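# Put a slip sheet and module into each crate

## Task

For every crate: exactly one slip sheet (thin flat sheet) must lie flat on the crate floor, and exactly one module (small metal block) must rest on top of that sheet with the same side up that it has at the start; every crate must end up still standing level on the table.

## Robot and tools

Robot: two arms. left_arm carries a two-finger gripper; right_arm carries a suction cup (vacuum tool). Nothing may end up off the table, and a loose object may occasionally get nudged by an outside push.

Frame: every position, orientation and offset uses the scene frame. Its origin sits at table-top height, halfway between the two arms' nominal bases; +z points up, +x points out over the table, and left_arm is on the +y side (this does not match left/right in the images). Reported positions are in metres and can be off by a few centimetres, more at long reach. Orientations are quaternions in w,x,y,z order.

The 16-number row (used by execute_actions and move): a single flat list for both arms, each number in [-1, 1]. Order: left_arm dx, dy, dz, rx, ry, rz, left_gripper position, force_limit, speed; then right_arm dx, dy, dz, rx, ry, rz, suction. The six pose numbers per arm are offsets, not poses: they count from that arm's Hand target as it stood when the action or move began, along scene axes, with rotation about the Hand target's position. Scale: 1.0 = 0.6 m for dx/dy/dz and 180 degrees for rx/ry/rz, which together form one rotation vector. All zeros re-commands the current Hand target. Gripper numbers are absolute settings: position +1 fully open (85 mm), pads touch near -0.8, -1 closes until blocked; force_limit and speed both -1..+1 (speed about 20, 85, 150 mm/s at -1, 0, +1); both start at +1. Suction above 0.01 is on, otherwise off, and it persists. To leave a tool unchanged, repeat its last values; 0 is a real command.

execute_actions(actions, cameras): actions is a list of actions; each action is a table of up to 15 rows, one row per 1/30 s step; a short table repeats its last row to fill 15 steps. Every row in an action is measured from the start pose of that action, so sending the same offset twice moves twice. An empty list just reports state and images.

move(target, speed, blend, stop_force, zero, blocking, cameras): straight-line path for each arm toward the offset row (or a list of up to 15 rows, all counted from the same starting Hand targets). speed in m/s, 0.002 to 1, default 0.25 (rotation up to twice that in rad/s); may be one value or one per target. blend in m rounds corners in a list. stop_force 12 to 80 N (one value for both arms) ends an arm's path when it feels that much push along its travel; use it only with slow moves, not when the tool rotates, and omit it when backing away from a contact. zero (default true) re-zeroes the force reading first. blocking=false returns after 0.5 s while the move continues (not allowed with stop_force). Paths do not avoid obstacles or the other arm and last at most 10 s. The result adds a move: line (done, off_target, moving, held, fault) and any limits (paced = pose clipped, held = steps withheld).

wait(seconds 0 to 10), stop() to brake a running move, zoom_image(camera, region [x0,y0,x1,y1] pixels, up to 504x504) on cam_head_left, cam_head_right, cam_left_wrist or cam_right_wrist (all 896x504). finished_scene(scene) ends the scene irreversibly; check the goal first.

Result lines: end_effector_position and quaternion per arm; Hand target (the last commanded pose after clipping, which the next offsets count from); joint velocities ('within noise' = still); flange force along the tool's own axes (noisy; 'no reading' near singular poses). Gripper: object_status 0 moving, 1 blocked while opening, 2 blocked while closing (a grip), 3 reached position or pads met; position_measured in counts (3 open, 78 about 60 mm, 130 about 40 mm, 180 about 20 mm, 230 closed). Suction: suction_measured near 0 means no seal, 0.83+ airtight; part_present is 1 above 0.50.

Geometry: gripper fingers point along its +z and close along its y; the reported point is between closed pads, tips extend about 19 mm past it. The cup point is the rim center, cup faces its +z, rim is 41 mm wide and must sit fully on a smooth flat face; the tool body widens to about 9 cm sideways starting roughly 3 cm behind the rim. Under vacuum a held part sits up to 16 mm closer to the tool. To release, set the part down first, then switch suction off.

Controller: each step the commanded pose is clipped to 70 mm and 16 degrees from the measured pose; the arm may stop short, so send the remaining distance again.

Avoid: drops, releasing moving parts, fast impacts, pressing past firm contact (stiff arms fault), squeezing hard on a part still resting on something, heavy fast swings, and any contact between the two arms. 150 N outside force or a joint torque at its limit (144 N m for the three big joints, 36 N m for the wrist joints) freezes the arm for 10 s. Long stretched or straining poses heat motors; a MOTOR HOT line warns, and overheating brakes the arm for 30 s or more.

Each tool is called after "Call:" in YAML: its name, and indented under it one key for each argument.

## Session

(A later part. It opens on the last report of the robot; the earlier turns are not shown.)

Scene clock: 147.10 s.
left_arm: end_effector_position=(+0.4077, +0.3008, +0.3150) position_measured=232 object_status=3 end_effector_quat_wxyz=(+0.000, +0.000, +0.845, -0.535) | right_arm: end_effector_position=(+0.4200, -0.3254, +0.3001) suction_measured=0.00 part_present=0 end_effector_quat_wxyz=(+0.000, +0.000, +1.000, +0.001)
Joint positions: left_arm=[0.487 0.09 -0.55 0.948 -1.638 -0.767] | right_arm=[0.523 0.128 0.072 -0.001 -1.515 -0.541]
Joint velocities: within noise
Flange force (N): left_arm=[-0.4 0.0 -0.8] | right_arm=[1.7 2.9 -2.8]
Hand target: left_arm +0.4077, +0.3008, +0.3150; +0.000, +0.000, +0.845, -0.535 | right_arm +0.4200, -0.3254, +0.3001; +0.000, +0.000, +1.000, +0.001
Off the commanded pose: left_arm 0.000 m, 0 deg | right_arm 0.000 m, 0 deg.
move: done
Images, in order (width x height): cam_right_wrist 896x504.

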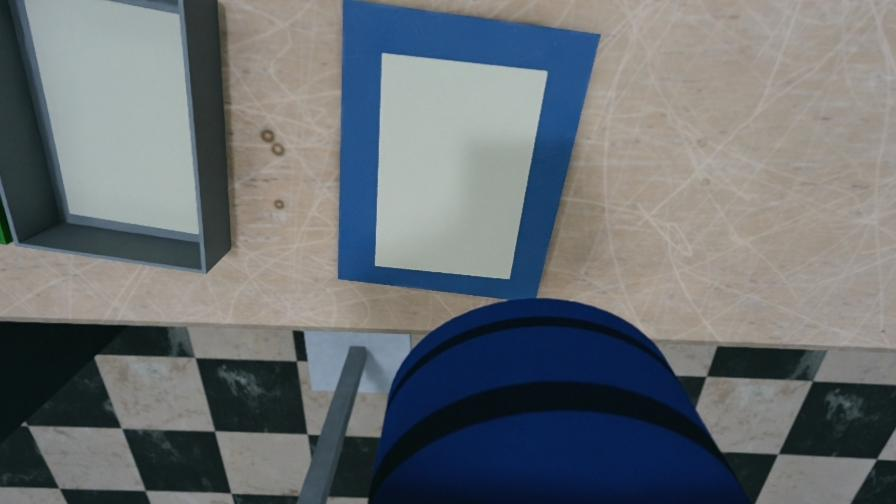

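Call:
move:
  target:
    - [0,0,0,0,0,0,-0.9,0,0,-0.1565,0.02,-0.2,0,0,-0.0222,0]
    - [0,0,0,0,0,0,-0.9,0,0,-0.1565,0.02,-0.465,0,0,-0.0222,0]
  speed: 0.25
  blend: 0.03
  cameras: []

Call:
move:
  target: [0.0,0,0,0,0,0,-0.9,0,0,0,0,-0.06,0,0,0,1]
  speed: 0.012
  stop_force: 12
  cameras: []

Call:
move:
  target:
    - [0,0,0,0,0,0,-0.9,0,0,0,0,0.05,0,0,0,1]
    - [0,0,0,0,0,0,-0.9,0,0,0,0,0.2,0,0,0,1]
    - [0,0,0,0,0,0,-0.9,0,0,0.082,0.6202,0.2,0,0,-0.0222,1]
  speed: [0.04,0.12,0.15]
  cameras: ["cam_left_wrist","cam_right_wrist","cam_head_right"]

Call:
zoom_image:
  camera: "cam_left_wrist"
  region: [380, 0, 780, 320]

Scene clock: 153.97 s.
left_arm: end_effector_position=(+0.4077, +0.3008, +0.3150) position_measured=232 object_status=3 end_effector_quat_wxyz=(+0.000, +0.000, +0.845, -0.535) | right_arm: end_effector_position=(+0.3261, -0.3134, +0.0211) suction_measured=0.00 part_present=0 end_effector_quat_wxyz=(+0.000, +0.035, +0.999, +0.001)
Joint positions: left_arm=[0.487 0.09 -0.55 0.948 -1.638 -0.767] | right_arm=[0.67 0.202 -0.563 -0.001 -0.805 -0.757]
Joint velocities: within noise
Flange force (N): left_arm=[-0.3 -0.1 -0.5] | right_arm=[1.7 1.8 -2.6]
Hand target: left_arm +0.4077, +0.3008, +0.3150; +0.000, +0.000, +0.845, -0.535 | right_arm +0.3261, -0.3134, +0.0211; +0.000, +0.035, +0.999, +0.001
Off the commanded pose: left_arm 0.000 m, 0 deg | right_arm 0.000 m, 0 deg.
move: done
No camera images: "cameras" was empty.

Scene clock: 156.80 s.
left_arm: end_effector_position=(+0.4077, +0.3008, +0.3150) position_measured=232 object_status=3 end_effector_quat_wxyz=(+0.000, +0.000, +0.845, -0.535) | right_arm: end_effector_position=(+0.3262, -0.3134, -0.0053) suction_measured=0.93 part_present=1 end_effector_quat_wxyz=(+0.000, +0.035, +0.999, +0.001)
Joint positions: left_arm=[0.487 0.09 -0.55 0.948 -1.638 -0.767] | right_arm=[0.67 0.257 -0.579 -0.001 -0.734 -0.756]
Joint velocities: within noise
Flange force (N): left_arm=[-0.2 0.6 -0.8] | right_arm=[8.7 -0.7 -27.4]
Hand target: left_arm +0.4077, +0.3008, +0.3150; +0.000, +0.000, +0.845, -0.535 | right_arm +0.3262, -0.3134, -0.0053; +0.000, +0.035, +0.999, +0.001 (not the last commanded pose)
Off the commanded pose: left_arm 0.000 m, 0 deg | right_arm 0.010 m, 0 deg.
move: contact (right_arm)
No camera images: "cameras" was empty.

Scene clock: 161.33 s.
left_arm: end_effector_position=(+0.4077, +0.3008, +0.3150) position_measured=232 object_status=3 end_effector_quat_wxyz=(+0.000, +0.000, +0.845, -0.535) | right_arm: end_effector_position=(+0.3754, +0.0587, +0.1147) suction_measured=0.93 part_present=1 end_effector_quat_wxyz=(+0.000, +0.070, +0.998, +0.001)
Joint positions: left_arm=[0.487 0.09 -0.55 0.948 -1.638 -0.767] | right_arm=[1.05 0.669 0.375 0 -1.276 -1.207]
Joint velocities: within noise
Flange force (N): left_arm=[0.0 0.0 0.1] | right_arm=[3.2 -1.1 -2.9]
Hand target: left_arm +0.4077, +0.3008, +0.3150; +0.000, +0.000, +0.845, -0.535 | right_arm +0.3754, +0.0587, +0.1147; +0.000, +0.070, +0.998, +0.001
Off the commanded pose: left_arm 0.000 m, 0 deg | right_arm 0.000 m, 0 deg.
move: done
Images, in order (width x height): cam_head_right 896x504, cam_left_wrist 896x504, cam_right_wrist 896x504.

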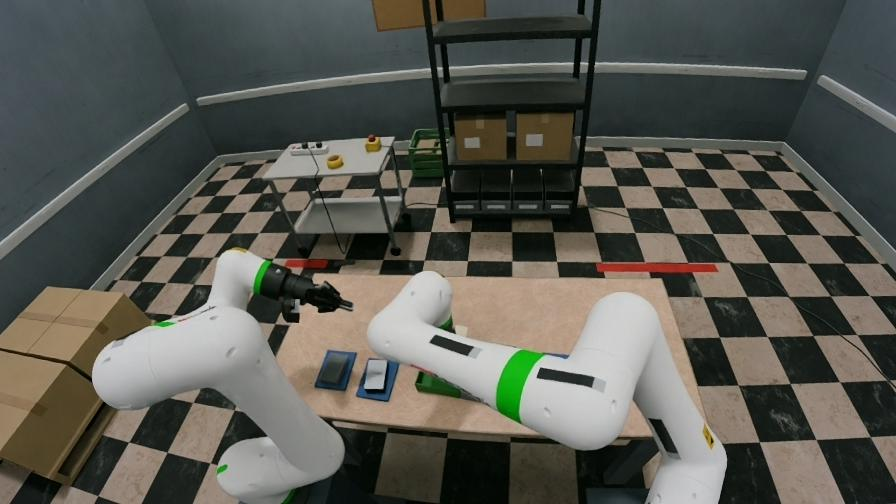

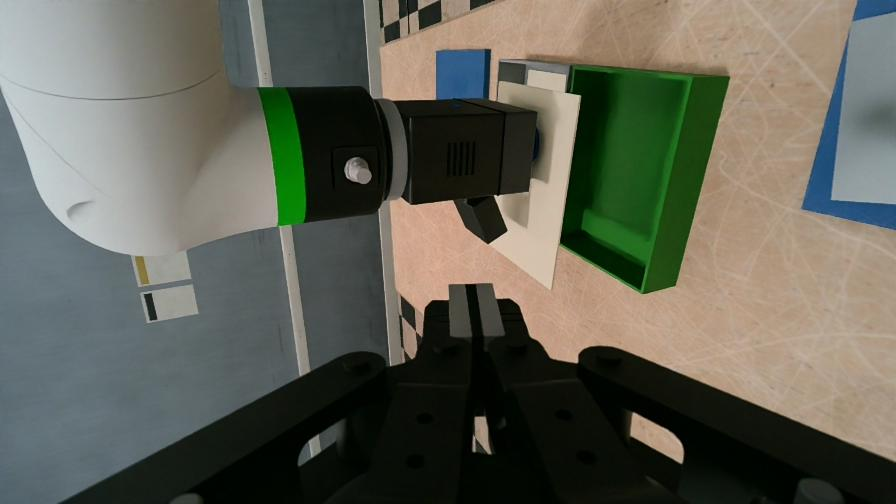

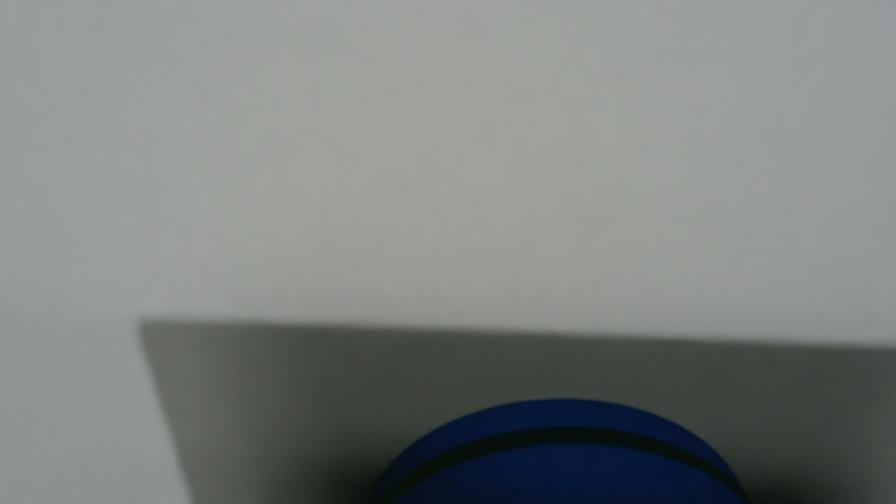

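Scaled by 1.260 from the camera's 896x504 image, which has a finer 1280x720 frame.

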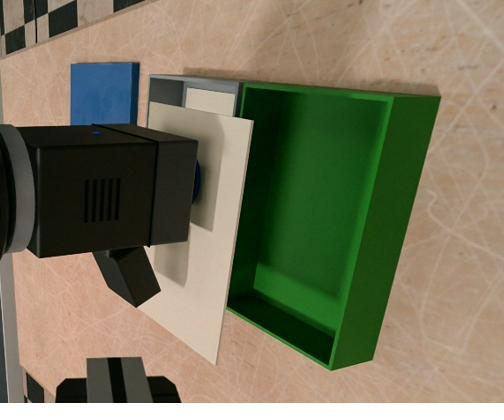

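Call:
move:
  target: [0,0,0,0,0,0,-0.9,0,0,0,0,-0.115,0,0,0,1]
  speed: 0.08
  cameras: ["cam_left_wrist"]

Call:
zoom_image:
  camera: "cam_left_wrist"
  region: [420, 30, 740, 300]

Scene clock: 163.73 s.
left_arm: end_effector_position=(+0.4077, +0.3008, +0.3150) position_measured=232 object_status=3 end_effector_quat_wxyz=(+0.000, +0.000, +0.845, -0.535) | right_arm: end_effector_position=(+0.3753, +0.0587, +0.0458) suction_measured=0.93 part_present=1 end_effector_quat_wxyz=(+0.000, +0.070, +0.998, +0.001)
Joint positions: left_arm=[0.487 0.09 -0.55 0.948 -1.638 -0.767] | right_arm=[1.05 0.731 0.308 0 -1.146 -1.207]
Joint velocities: within noise
Flange force (N): left_arm=[-0.4 0.2 -0.6] | right_arm=[3.0 -2.6 -3.5]
Hand target: left_arm +0.4077, +0.3008, +0.3150; +0.000, +0.000, +0.845, -0.535 | right_arm +0.3754, +0.0587, +0.0457; +0.000, +0.070, +0.998, +0.001
Off the commanded pose: left_arm 0.000 m, 0 deg | right_arm 0.000 m, 0 deg.
move: done
Images, in order (width x height): cam_left_wrist 896x504.

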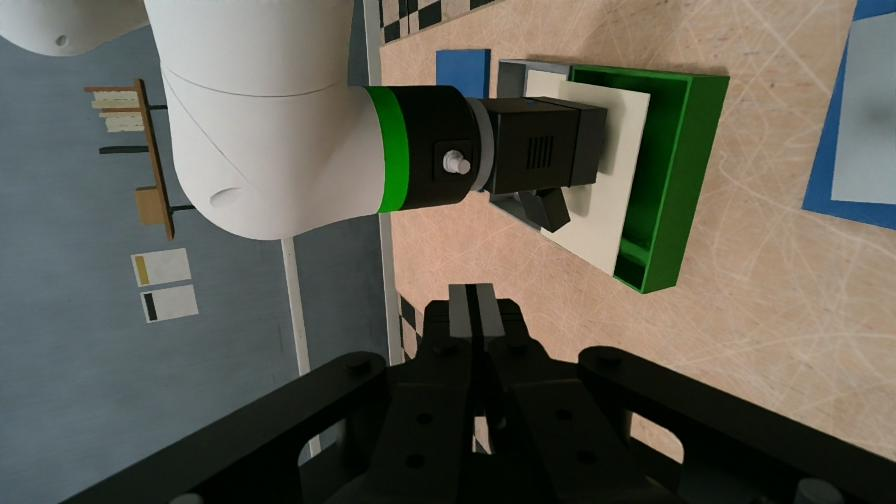

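Scaled by 1.575 from the camera's 896x504 image, which has a finer 1280x720 frame.

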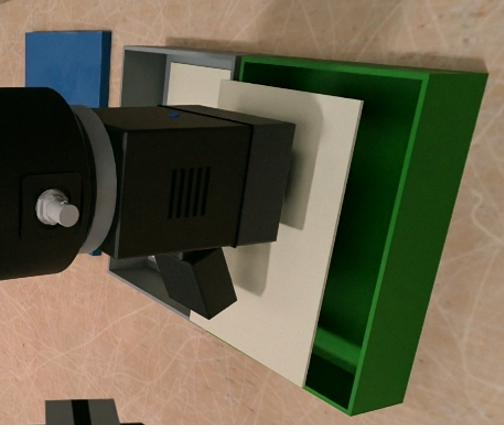

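Call:
move:
  target: [0,0,0,0,0,0,-0.9,0,0,0,0,-0.05,0,0,0,1]
  speed: 0.03
  stop_force: 12
  cameras: ["cam_left_wrist"]

Call:
zoom_image:
  camera: "cam_left_wrist"
  region: [420, 30, 740, 300]

Scene clock: 166.93 s.
left_arm: end_effector_position=(+0.4077, +0.3008, +0.3150) position_measured=232 object_status=3 end_effector_quat_wxyz=(+0.000, +0.000, +0.845, -0.535) | right_arm: end_effector_position=(+0.3754, +0.0587, +0.0157) suction_measured=0.93 part_present=1 end_effector_quat_wxyz=(+0.000, +0.070, +0.998, +0.001)
Joint positions: left_arm=[0.487 0.09 -0.55 0.948 -1.638 -0.767] | right_arm=[1.05 0.765 0.288 0 -1.092 -1.207]
Joint velocities: within noise
Flange force (N): left_arm=[-0.3 0.1 -0.6] | right_arm=[2.2 -1.7 -3.6]
Hand target: left_arm +0.4077, +0.3008, +0.3150; +0.000, +0.000, +0.845, -0.535 | right_arm +0.3754, +0.0587, +0.0157; +0.000, +0.070, +0.998, +0.001
Off the commanded pose: left_arm 0.000 m, 0 deg | right_arm 0.000 m, 0 deg.
move: done
Images, in order (width x height): cam_left_wrist 896x504.

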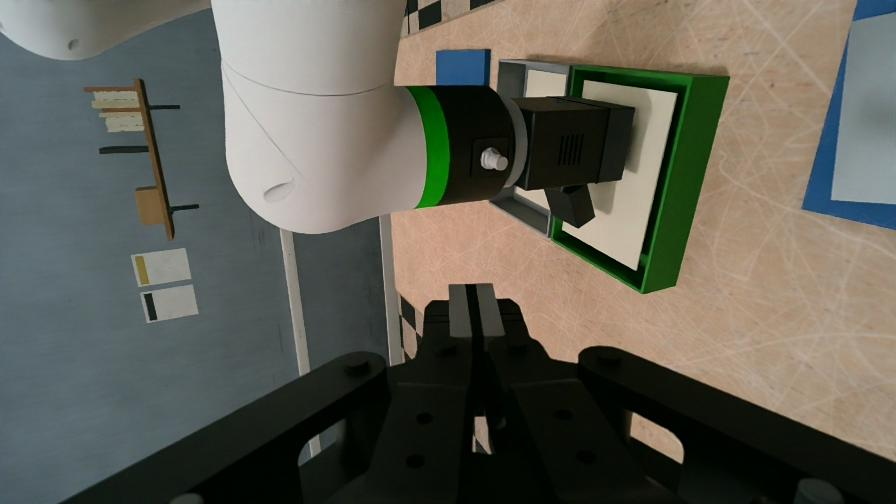

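Scaled by 1.575 from the camera's 896x504 image, which has a finer 1280x720 frame.

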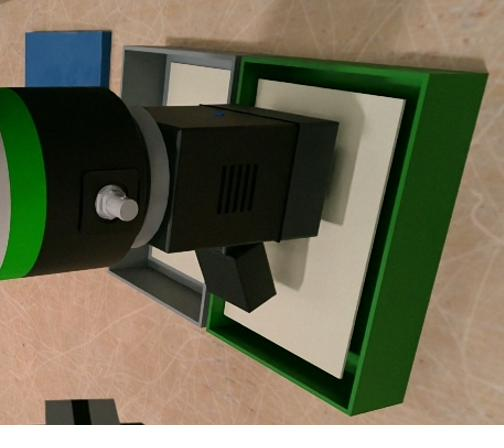

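Good.

Call:
move:
  target: [0,0,0,0,0,0,-0.9,0,0,0,0,-0.05,0,0,0,1]
  speed: 0.015
  stop_force: 12
  cameras: []

Call:
execute_actions:
  actions:
    - [[0,0,0,0,0,0,-0.9,0,0,0,0,0.008,0,0,0,0]]
    - [[0,0,0,0,0,0,-0.9,0,0,0,0,0.0,0,0,0,0]]
  cameras: []

Call:
move:
  target:
    - [0,0,0,0,0,0,-0.9,0,0,0,0,0.06,0,0,0,0]
    - [0,0,0,0,0,0,-0.9,0,0,0.09,0.0,0.5,0,0,0.0444,0]
  speed: [0.05,0.25]
  cameras: ["cam_left_wrist","cam_right_wrist"]

Scene clock: 171.30 s.
left_arm: end_effector_position=(+0.4077, +0.3008, +0.3150) position_measured=232 object_status=3 end_effector_quat_wxyz=(+0.000, +0.000, +0.845, -0.535) | right_arm: end_effector_position=(+0.3754, +0.0588, -0.0118) suction_measured=0.93 part_present=1 end_effector_quat_wxyz=(+0.000, +0.070, +0.998, +0.001)
Joint positions: left_arm=[0.487 0.09 -0.55 0.948 -1.638 -0.767] | right_arm=[1.05 0.798 0.274 0 -1.045 -1.207]
Joint velocities: within noise
Flange force (N): left_arm=[-0.3 0.0 -0.5] | right_arm=[4.7 -4.6 -25.7]
Hand target: left_arm +0.4077, +0.3008, +0.3150; +0.000, +0.000, +0.845, -0.535 | right_arm +0.3754, +0.0588, -0.0118; +0.000, +0.070, +0.998, +0.001 (not the last commanded pose)
Off the commanded pose: left_arm 0.000 m, 0 deg | right_arm 0.002 m, 0 deg.
move: contact (right_arm)
No camera images: "cameras" was empty.

Scene clock: 172.50 s.
left_arm: end_effector_position=(+0.4077, +0.3008, +0.3150) position_measured=232 object_status=3 end_effector_quat_wxyz=(+0.000, +0.000, +0.845, -0.535) | right_arm: end_effector_position=(+0.3754, +0.0588, -0.0070) suction_measured=0.00 part_present=0 end_effector_quat_wxyz=(+0.000, +0.070, +0.998, +0.001)
Joint positions: left_arm=[0.487 0.09 -0.55 0.948 -1.638 -0.767] | right_arm=[1.05 0.792 0.276 0 -1.053 -1.207]
Joint velocities: within noise
Flange force (N): left_arm=[0.6 -0.1 0.0] | right_arm=[3.9 -2.5 -11.3]
Flange force at the end of the 1st action (N): left_arm=[-0.1 0.0 -0.6] | right_arm=[4.0 -2.8 -11.9]
Hand target: left_arm +0.4077, +0.3008, +0.3150; +0.000, +0.000, +0.845, -0.535 | right_arm +0.3754, +0.0588, -0.0070; +0.000, +0.070, +0.998, +0.001
Off the commanded pose: left_arm 0.000 m, 0 deg | right_arm 0.000 m, 0 deg.
No camera images: "cameras" was empty.

Scene clock: 174.97 s.
left_arm: end_effector_position=(+0.4077, +0.3008, +0.3150) position_measured=232 object_status=3 end_effector_quat_wxyz=(+0.000, +0.000, +0.845, -0.535) | right_arm: end_effector_position=(+0.4294, +0.0588, +0.2930) suction_measured=0.00 part_present=0 end_effector_quat_wxyz=(+0.000, +0.000, +1.000, +0.001)
Joint positions: left_arm=[0.487 0.09 -0.55 0.948 -1.638 -0.767] | right_arm=[0.982 0.748 0.924 0 -1.745 -1]
Joint velocities: within noise
Flange force (N): left_arm=[0.0 0.0 -0.5] | right_arm=no reading
Hand target: left_arm +0.4077, +0.3008, +0.3150; +0.000, +0.000, +0.845, -0.535 | right_arm +0.4294, +0.0588, +0.2930; +0.000, +0.000, +1.000, +0.001
Off the commanded pose: left_arm 0.000 m, 0 deg | right_arm 0.000 m, 0 deg.
move: done
Images, in order (width x height): cam_left_wrist 896x504, cam_right_wrist 896x504.

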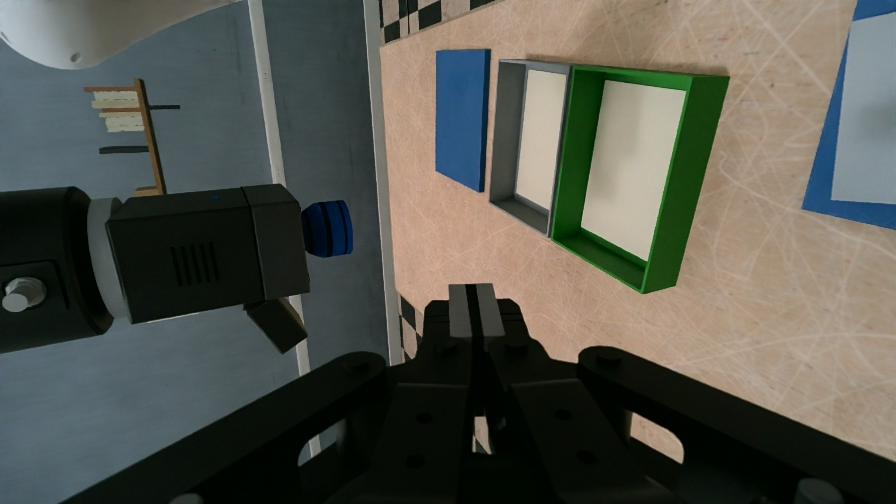

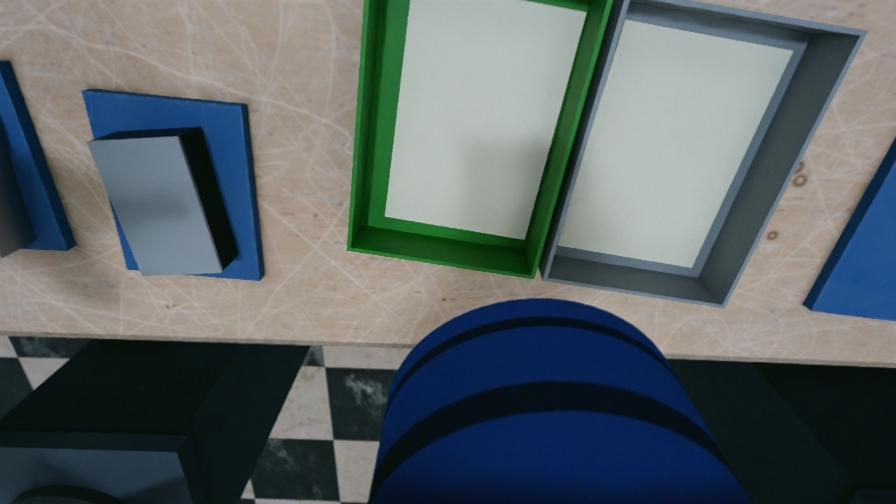

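Call:
move:
  target: [0.07,0.3333,0.14,0.36,0,0,-0.9,0,0,0,0,0,0,0,0,0]
  speed: 0.3
  cameras: ["cam_left_wrist"]

Call:
move:
  target: [0,0,0,0,0,0,-0.9,0,0,-0.0157,0.3187,0.0117,0,0,0,0]
  speed: 0.25
  cameras: ["cam_right_wrist","cam_left_wrist"]

Call:
zoom_image:
  camera: "cam_right_wrist"
  region: [320, 20, 620, 320]

Scene clock: 182.23 s.
left_arm: end_effector_position=(+0.4497, +0.5008, +0.3990) position_measured=232 object_status=3 end_effector_quat_wxyz=(+0.000, +0.000, +1.000, +0.001) | right_arm: end_effector_position=(+0.4294, +0.0588, +0.2930) suction_measured=0.00 part_present=0 end_effector_quat_wxyz=(+0.000, +0.000, +1.000, +0.001)
Joint positions: left_arm=[0.401 0.093 0.307 -0.001 -1.784 -0.374] | right_arm=[0.982 0.748 0.924 0 -1.745 -1]
Joint velocities: within noise
Flange force (N): left_arm=[0.0 1.1 -0.8] | right_arm=no reading
Hand target: left_arm +0.4497, +0.5008, +0.3990; +0.000, +0.000, +1.000, +0.001 | right_arm +0.4294, +0.0588, +0.2930; +0.000, +0.000, +1.000, +0.001
Off the commanded pose: left_arm 0.000 m, 0 deg | right_arm 0.000 m, 0 deg.
move: done
Images, in order (width x height): cam_left_wrist 896x504.

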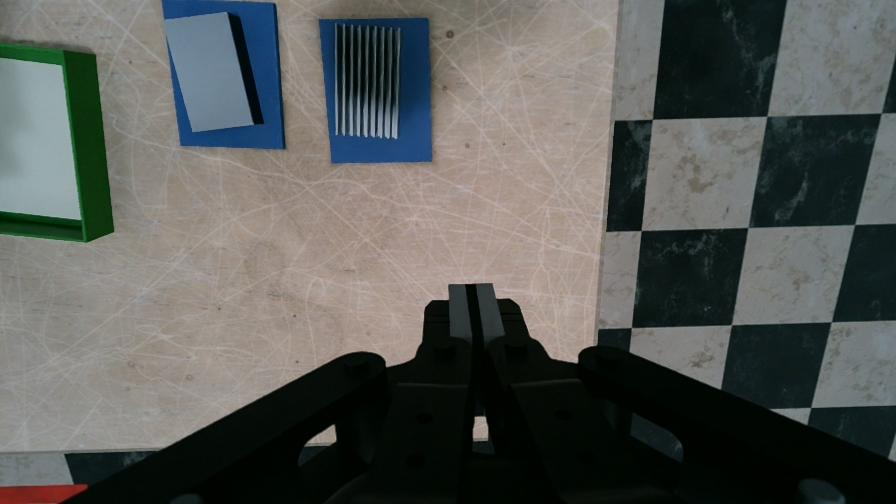

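Scene clock: 183.57 s.
left_arm: end_effector_position=(+0.4497, +0.5008, +0.3990) position_measured=232 object_status=3 end_effector_quat_wxyz=(+0.000, +0.000, +1.000, +0.001) | right_arm: end_effector_position=(+0.4192, +0.2489, +0.2993) suction_measured=0.00 part_present=0 end_effector_quat_wxyz=(+0.089, +0.000, +0.988, +0.129)
Joint positions: left_arm=[0.401 0.093 0.307 -0.001 -1.784 -0.374] | right_arm=[1.132 1.1 1.519 0.056 -1.681 -1.135]
Joint velocities: within noise
Flange force (N): left_arm=[0.0 0.2 -1.0] | right_arm=no reading
Hand target: left_arm +0.4497, +0.5008, +0.3990; +0.000, +0.000, +1.000, +0.001 | right_arm +0.4200, +0.2500, +0.3000; +0.010, +0.000, +1.000, +0.014
Off the commanded pose: left_arm 0.000 m, 0 deg | right_arm 0.002 m, 18 deg; orientation clipped.
elbow stopped short (right arm): the move would have taken joint 3 (elbow) straighter than the controller allows.
move: off_target (right_arm); limits=paced
Images, in order (width x height): cam_left_wrist 896x504, cam_right_wrist 896x504.

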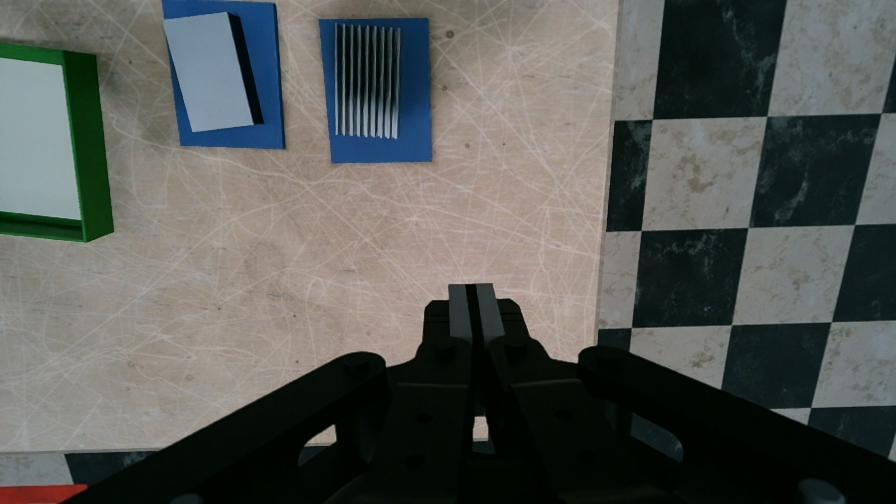

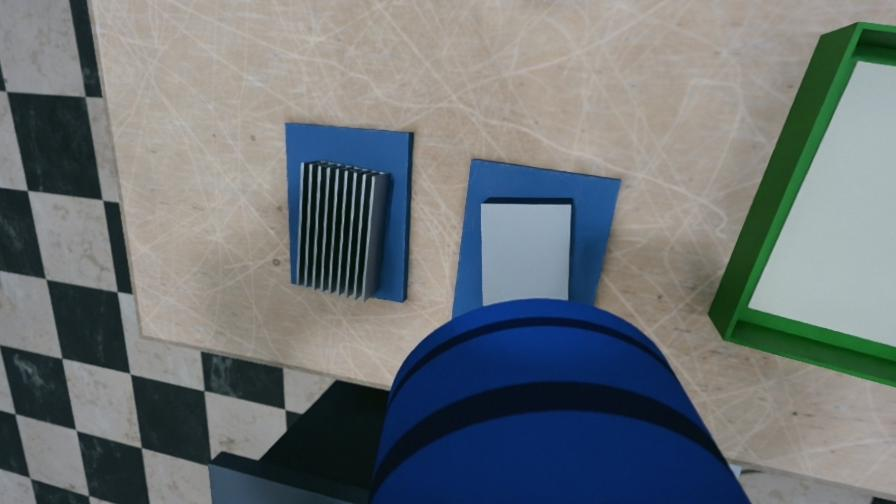

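Scaled by 1.680 from the camera's 896x504 image, which has a finer 1280x720 frame.

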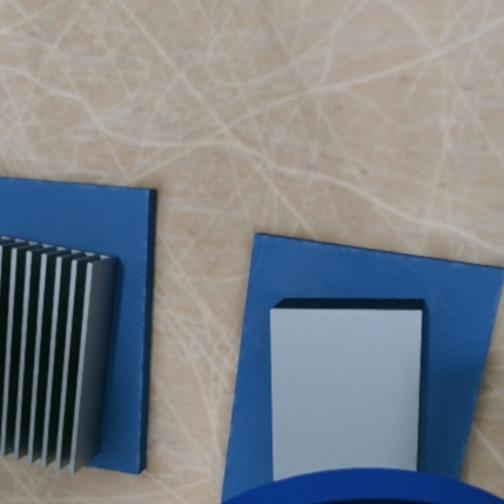

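Call:
move:
  target: [-0.108,-0.15,-0.33,0,0,0,1,0,0,-0.1,-0.95,0,-0.009,0.0064,0,0]
  speed: 0.3
  cameras: ["cam_left_wrist","cam_right_wrist"]

Call:
zoom_image:
  camera: "cam_left_wrist"
  region: [320, 0, 640, 300]

Scene clock: 192.33 s.
left_arm: end_effector_position=(+0.3849, +0.4108, +0.2010) position_measured=3 object_status=3 end_effector_quat_wxyz=(+0.000, +0.000, +1.000, +0.001) | right_arm: end_effector_position=(+0.3600, -0.3200, +0.3000) suction_measured=0.00 part_present=0 end_effector_quat_wxyz=(+0.000, +0.000, +1.000, +0.000)
Joint positions: left_arm=[0.242 -0.062 -0.316 -0.001 -1.317 -0.215] | right_arm=[0.606 -0.012 -0.076 -0.001 -1.508 -0.624]
Joint velocities: within noise
Flange force (N): left_arm=[-1.1 0.9 -1.1] | right_arm=[2.6 0.4 -1.3]
Hand target: left_arm +0.3849, +0.4108, +0.2010; +0.000, +0.000, +1.000, +0.001 | right_arm +0.3600, -0.3200, +0.3000; +0.000, +0.000, +1.000, +0.000
Off the commanded pose: left_arm 0.000 m, 0 deg | right_arm 0.000 m, 0 deg.
move: done
Images, in order (width x height): cam_left_wrist 896x504, cam_right_wrist 896x504.

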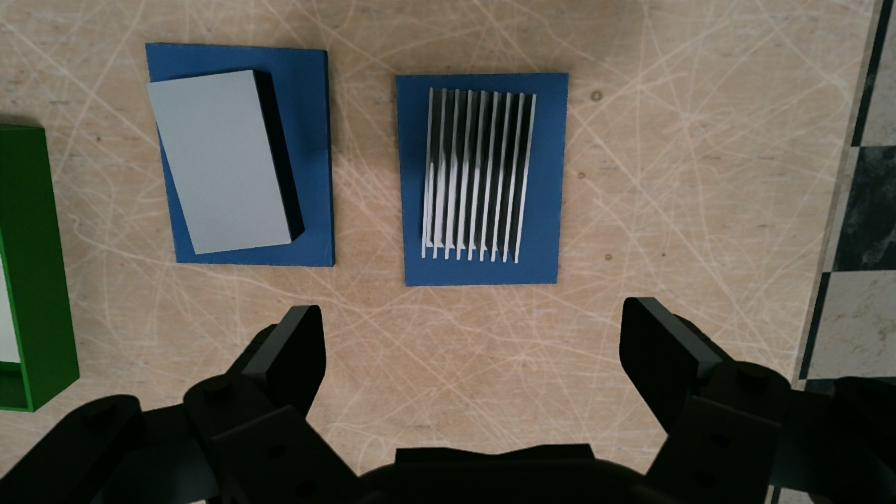

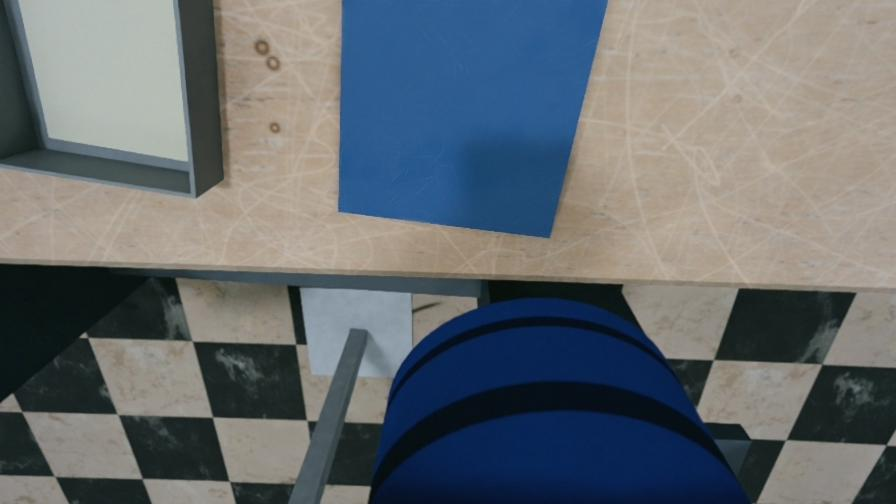

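Scaled by 1.575 from the camera's 896x504 image, which has a finer 1280x720 frame.

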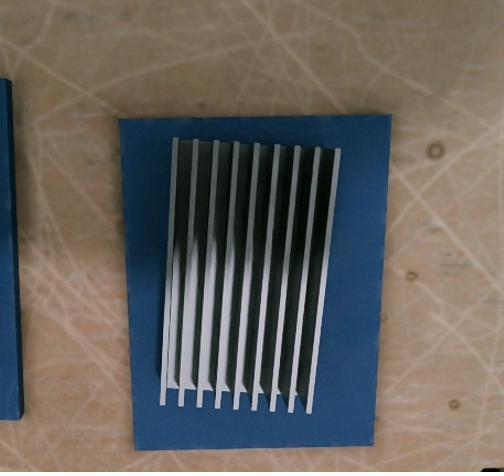

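Call:
move:
  target: [-0.0165,0.0137,-0.14,0,0,-0.0256,1,0,0,0,0,0,0,0,0,0]
  speed: 0.15
  cameras: ["cam_left_wrist","cam_head_right"]

Call:
zoom_image:
  camera: "cam_head_right"
  region: [270, 290, 410, 410]

Scene clock: 198.87 s.
left_arm: end_effector_position=(+0.3750, +0.4190, +0.1170) position_measured=3 object_status=3 end_effector_quat_wxyz=(+0.000, +0.040, +0.999, +0.001) | right_arm: end_effector_position=(+0.3600, -0.3200, +0.3000) suction_measured=0.00 part_present=0 end_effector_quat_wxyz=(+0.000, +0.000, +1.000, +0.000)
Joint positions: left_arm=[0.269 -0.012 -0.476 -0.001 -1.106 -0.322] | right_arm=[0.606 -0.012 -0.076 -0.001 -1.508 -0.624]
Joint velocities: within noise
Flange force (N): left_arm=[-0.9 0.7 -0.6] | right_arm=[2.3 1.3 -2.0]
Hand target: left_arm +0.3750, +0.4190, +0.1170; +0.000, +0.040, +0.999, +0.001 | right_arm +0.3600, -0.3200, +0.3000; +0.000, +0.000, +1.000, +0.000
Off the commanded pose: left_arm 0.000 m, 0 deg | right_arm 0.000 m, 0 deg.
move: done
Images, in order (width x height): cam_head_right 896x504, cam_left_wrist 896x504.

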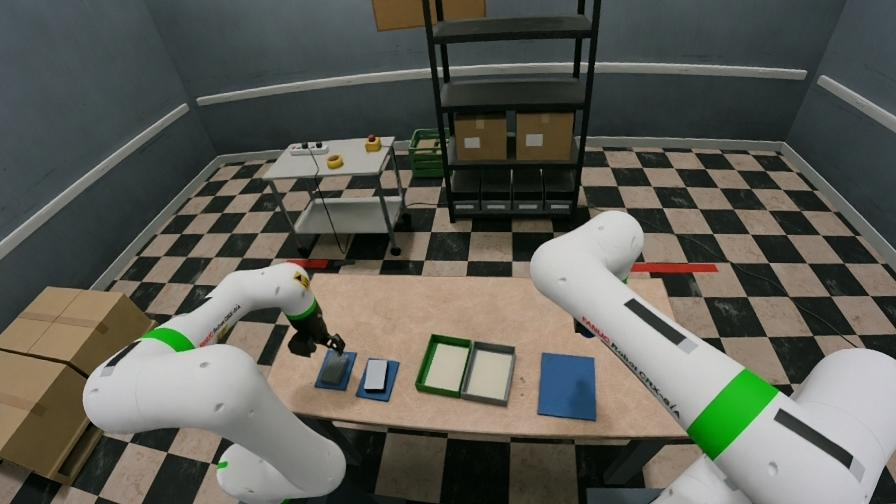

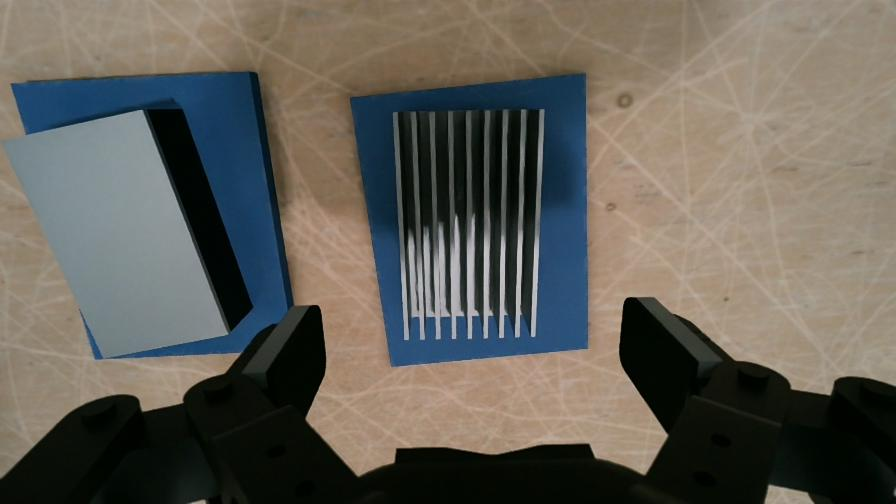

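Scaled by 3.600 from the camera's 896x504 image, which has a finer 1280x720 frame.

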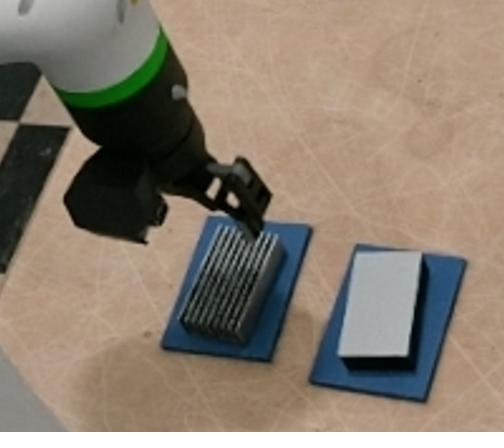

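Call:
move:
  target: [0,0,-0.105,0,0,0,1,0,0,0,0,0,0,0,0,0]
  speed: 0.08
  stop_force: 15
  cameras: ["cam_left_wrist","cam_head_right","cam_head_left"]

Call:
zoom_image:
  camera: "cam_head_right"
  region: [290, 310, 390, 410]

Call:
zoom_image:
  camera: "cam_head_left"
  region: [290, 310, 390, 410]

Scene clock: 204.97 s.
left_arm: end_effector_position=(+0.3750, +0.4190, +0.0540) position_measured=3 object_status=3 end_effector_quat_wxyz=(+0.000, +0.040, +0.999, +0.001) | right_arm: end_effector_position=(+0.3600, -0.3200, +0.3000) suction_measured=0.00 part_present=0 end_effector_quat_wxyz=(+0.000, +0.000, +1.000, +0.000)
Joint positions: left_arm=[0.269 0.081 -0.553 -0.002 -0.937 -0.321] | right_arm=[0.606 -0.012 -0.076 -0.001 -1.508 -0.624]
Joint velocities: within noise
Flange force (N): left_arm=[-0.7 0.7 -0.5] | right_arm=[2.3 1.3 -2.4]
Hand target: left_arm +0.3750, +0.4190, +0.0540; +0.000, +0.040, +0.999, +0.001 | right_arm +0.3600, -0.3200, +0.3000; +0.000, +0.000, +1.000, +0.000
Off the commanded pose: left_arm 0.000 m, 0 deg | right_arm 0.000 m, 0 deg.
move: done
Images, in order (width x height): cam_head_left 896x504, cam_head_right 896x504, cam_left_wrist 896x504.

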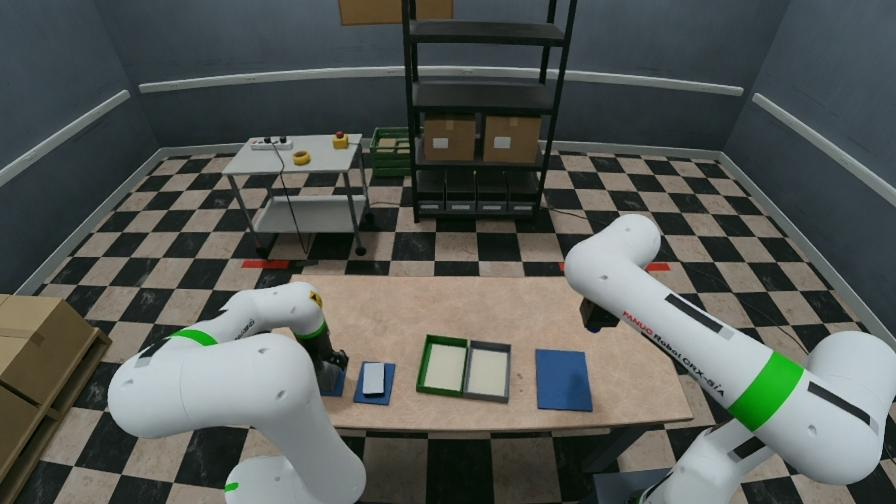

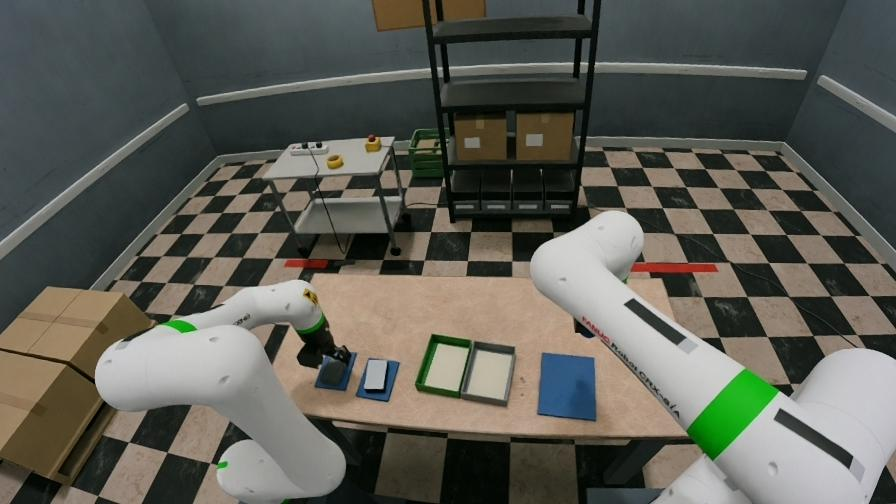

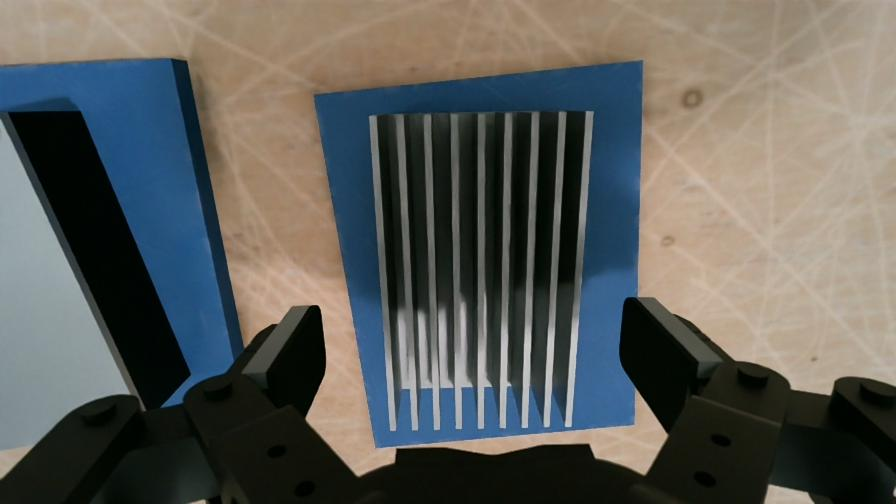

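Scaled by 5.040 from the camera's 896x504 image, which has a finer 1280x720 frame.

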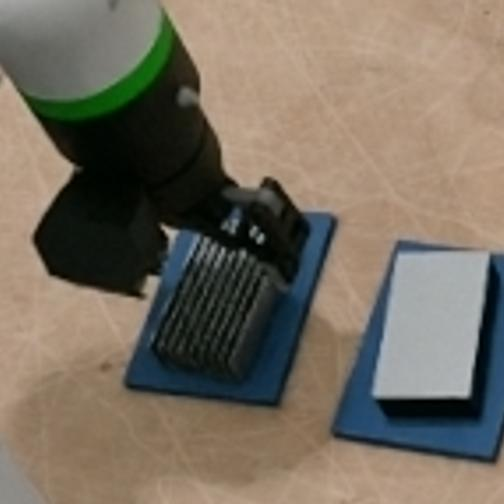

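Scaled by 5.040 from the camera's 896x504 image, which has a finer 1280x720 frame.

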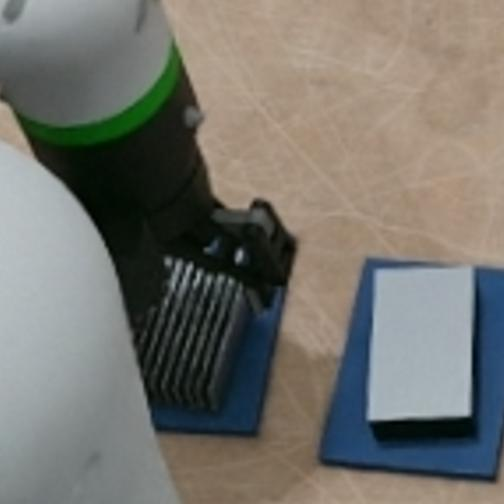

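Call:
move:
  target: [-0.0333,0,-0.03,0,0,0,1,0,0,0,0,0,0,0,0,0]
  speed: 0.06
  stop_force: 15
  cameras: ["cam_left_wrist","cam_head_right","cam_head_left"]

Call:
zoom_image:
  camera: "cam_head_right"
  region: [290, 310, 390, 410]

Call:
zoom_image:
  camera: "cam_head_left"
  region: [290, 310, 390, 410]

Scene clock: 209.50 s.
left_arm: end_effector_position=(+0.3551, +0.4190, +0.0360) position_measured=3 object_status=3 end_effector_quat_wxyz=(+0.000, +0.040, +0.999, +0.001) | right_arm: end_effector_position=(+0.3600, -0.3200, +0.3000) suction_measured=0.00 part_present=0 end_effector_quat_wxyz=(+0.000, +0.000, +1.000, +0.000)
Joint positions: left_arm=[0.282 0.064 -0.624 -0.002 -0.883 -0.334] | right_arm=[0.606 -0.012 -0.076 -0.001 -1.508 -0.624]
Joint velocities: within noise
Flange force (N): left_arm=[-0.5 1.1 -0.3] | right_arm=[2.6 0.3 -1.8]
Hand target: left_arm +0.3551, +0.4190, +0.0360; +0.000, +0.040, +0.999, +0.001 | right_arm +0.3600, -0.3200, +0.3000; +0.000, +0.000, +1.000, +0.000
Off the commanded pose: left_arm 0.000 m, 0 deg | right_arm 0.000 m, 0 deg.
move: done
Images, in order (width x height): cam_head_left 896x504, cam_head_right 896x504, cam_left_wrist 896x504.

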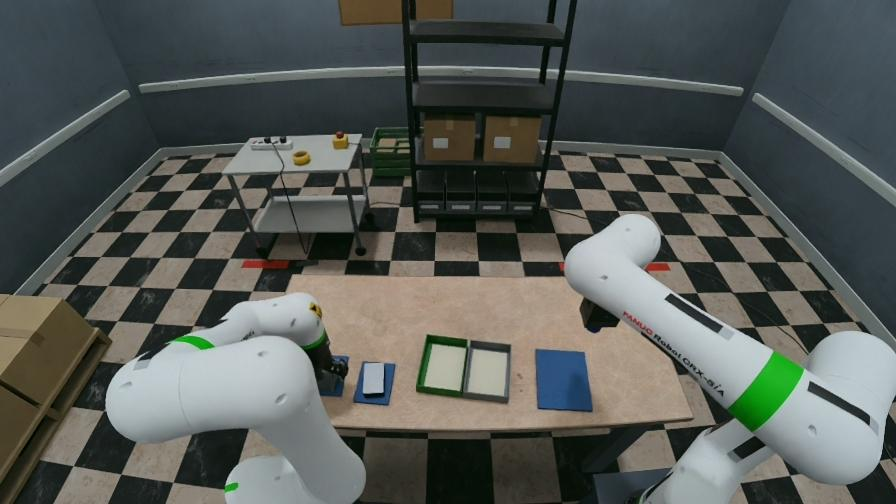

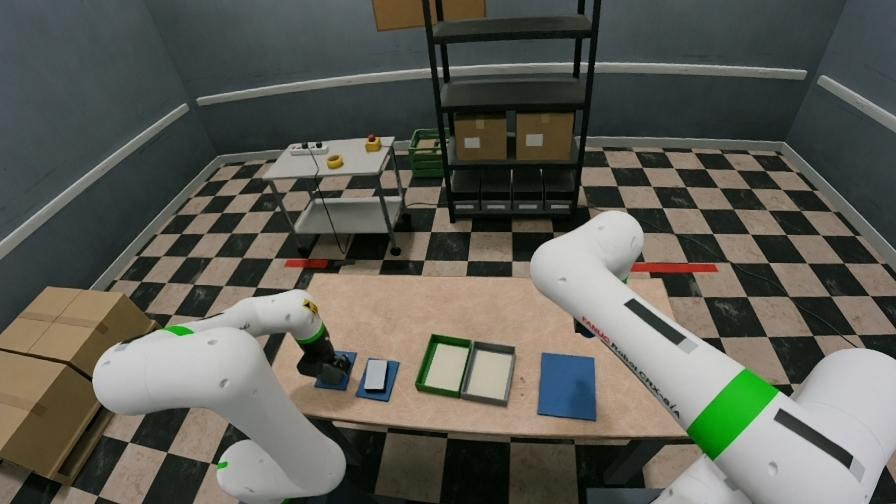

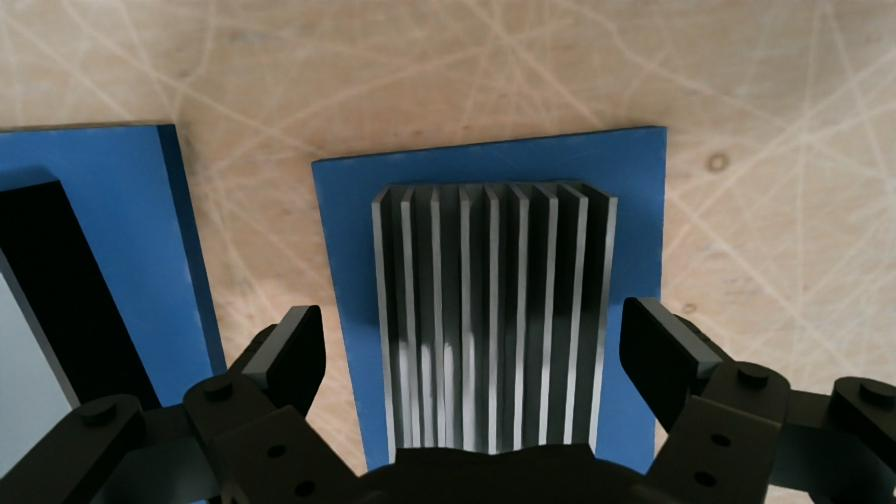

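Scaled by 5.040 from the camera's 896x504 image, which has a finer 1280x720 frame.

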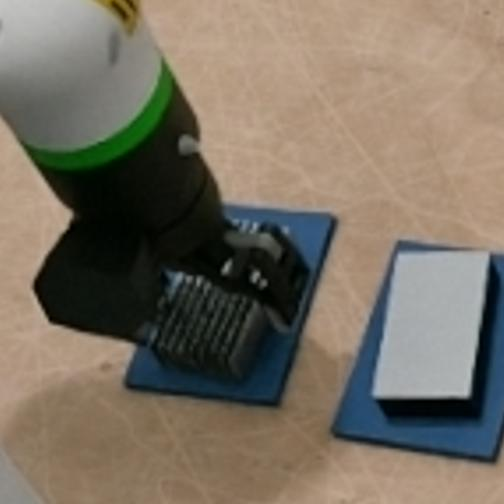

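Scaled by 5.040 from the camera's 896x504 image, which has a finer 1280x720 frame.

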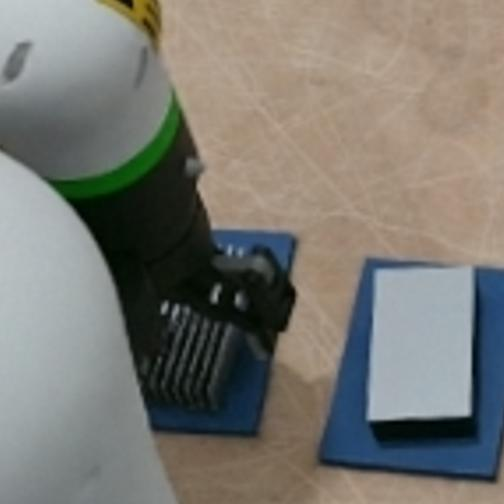

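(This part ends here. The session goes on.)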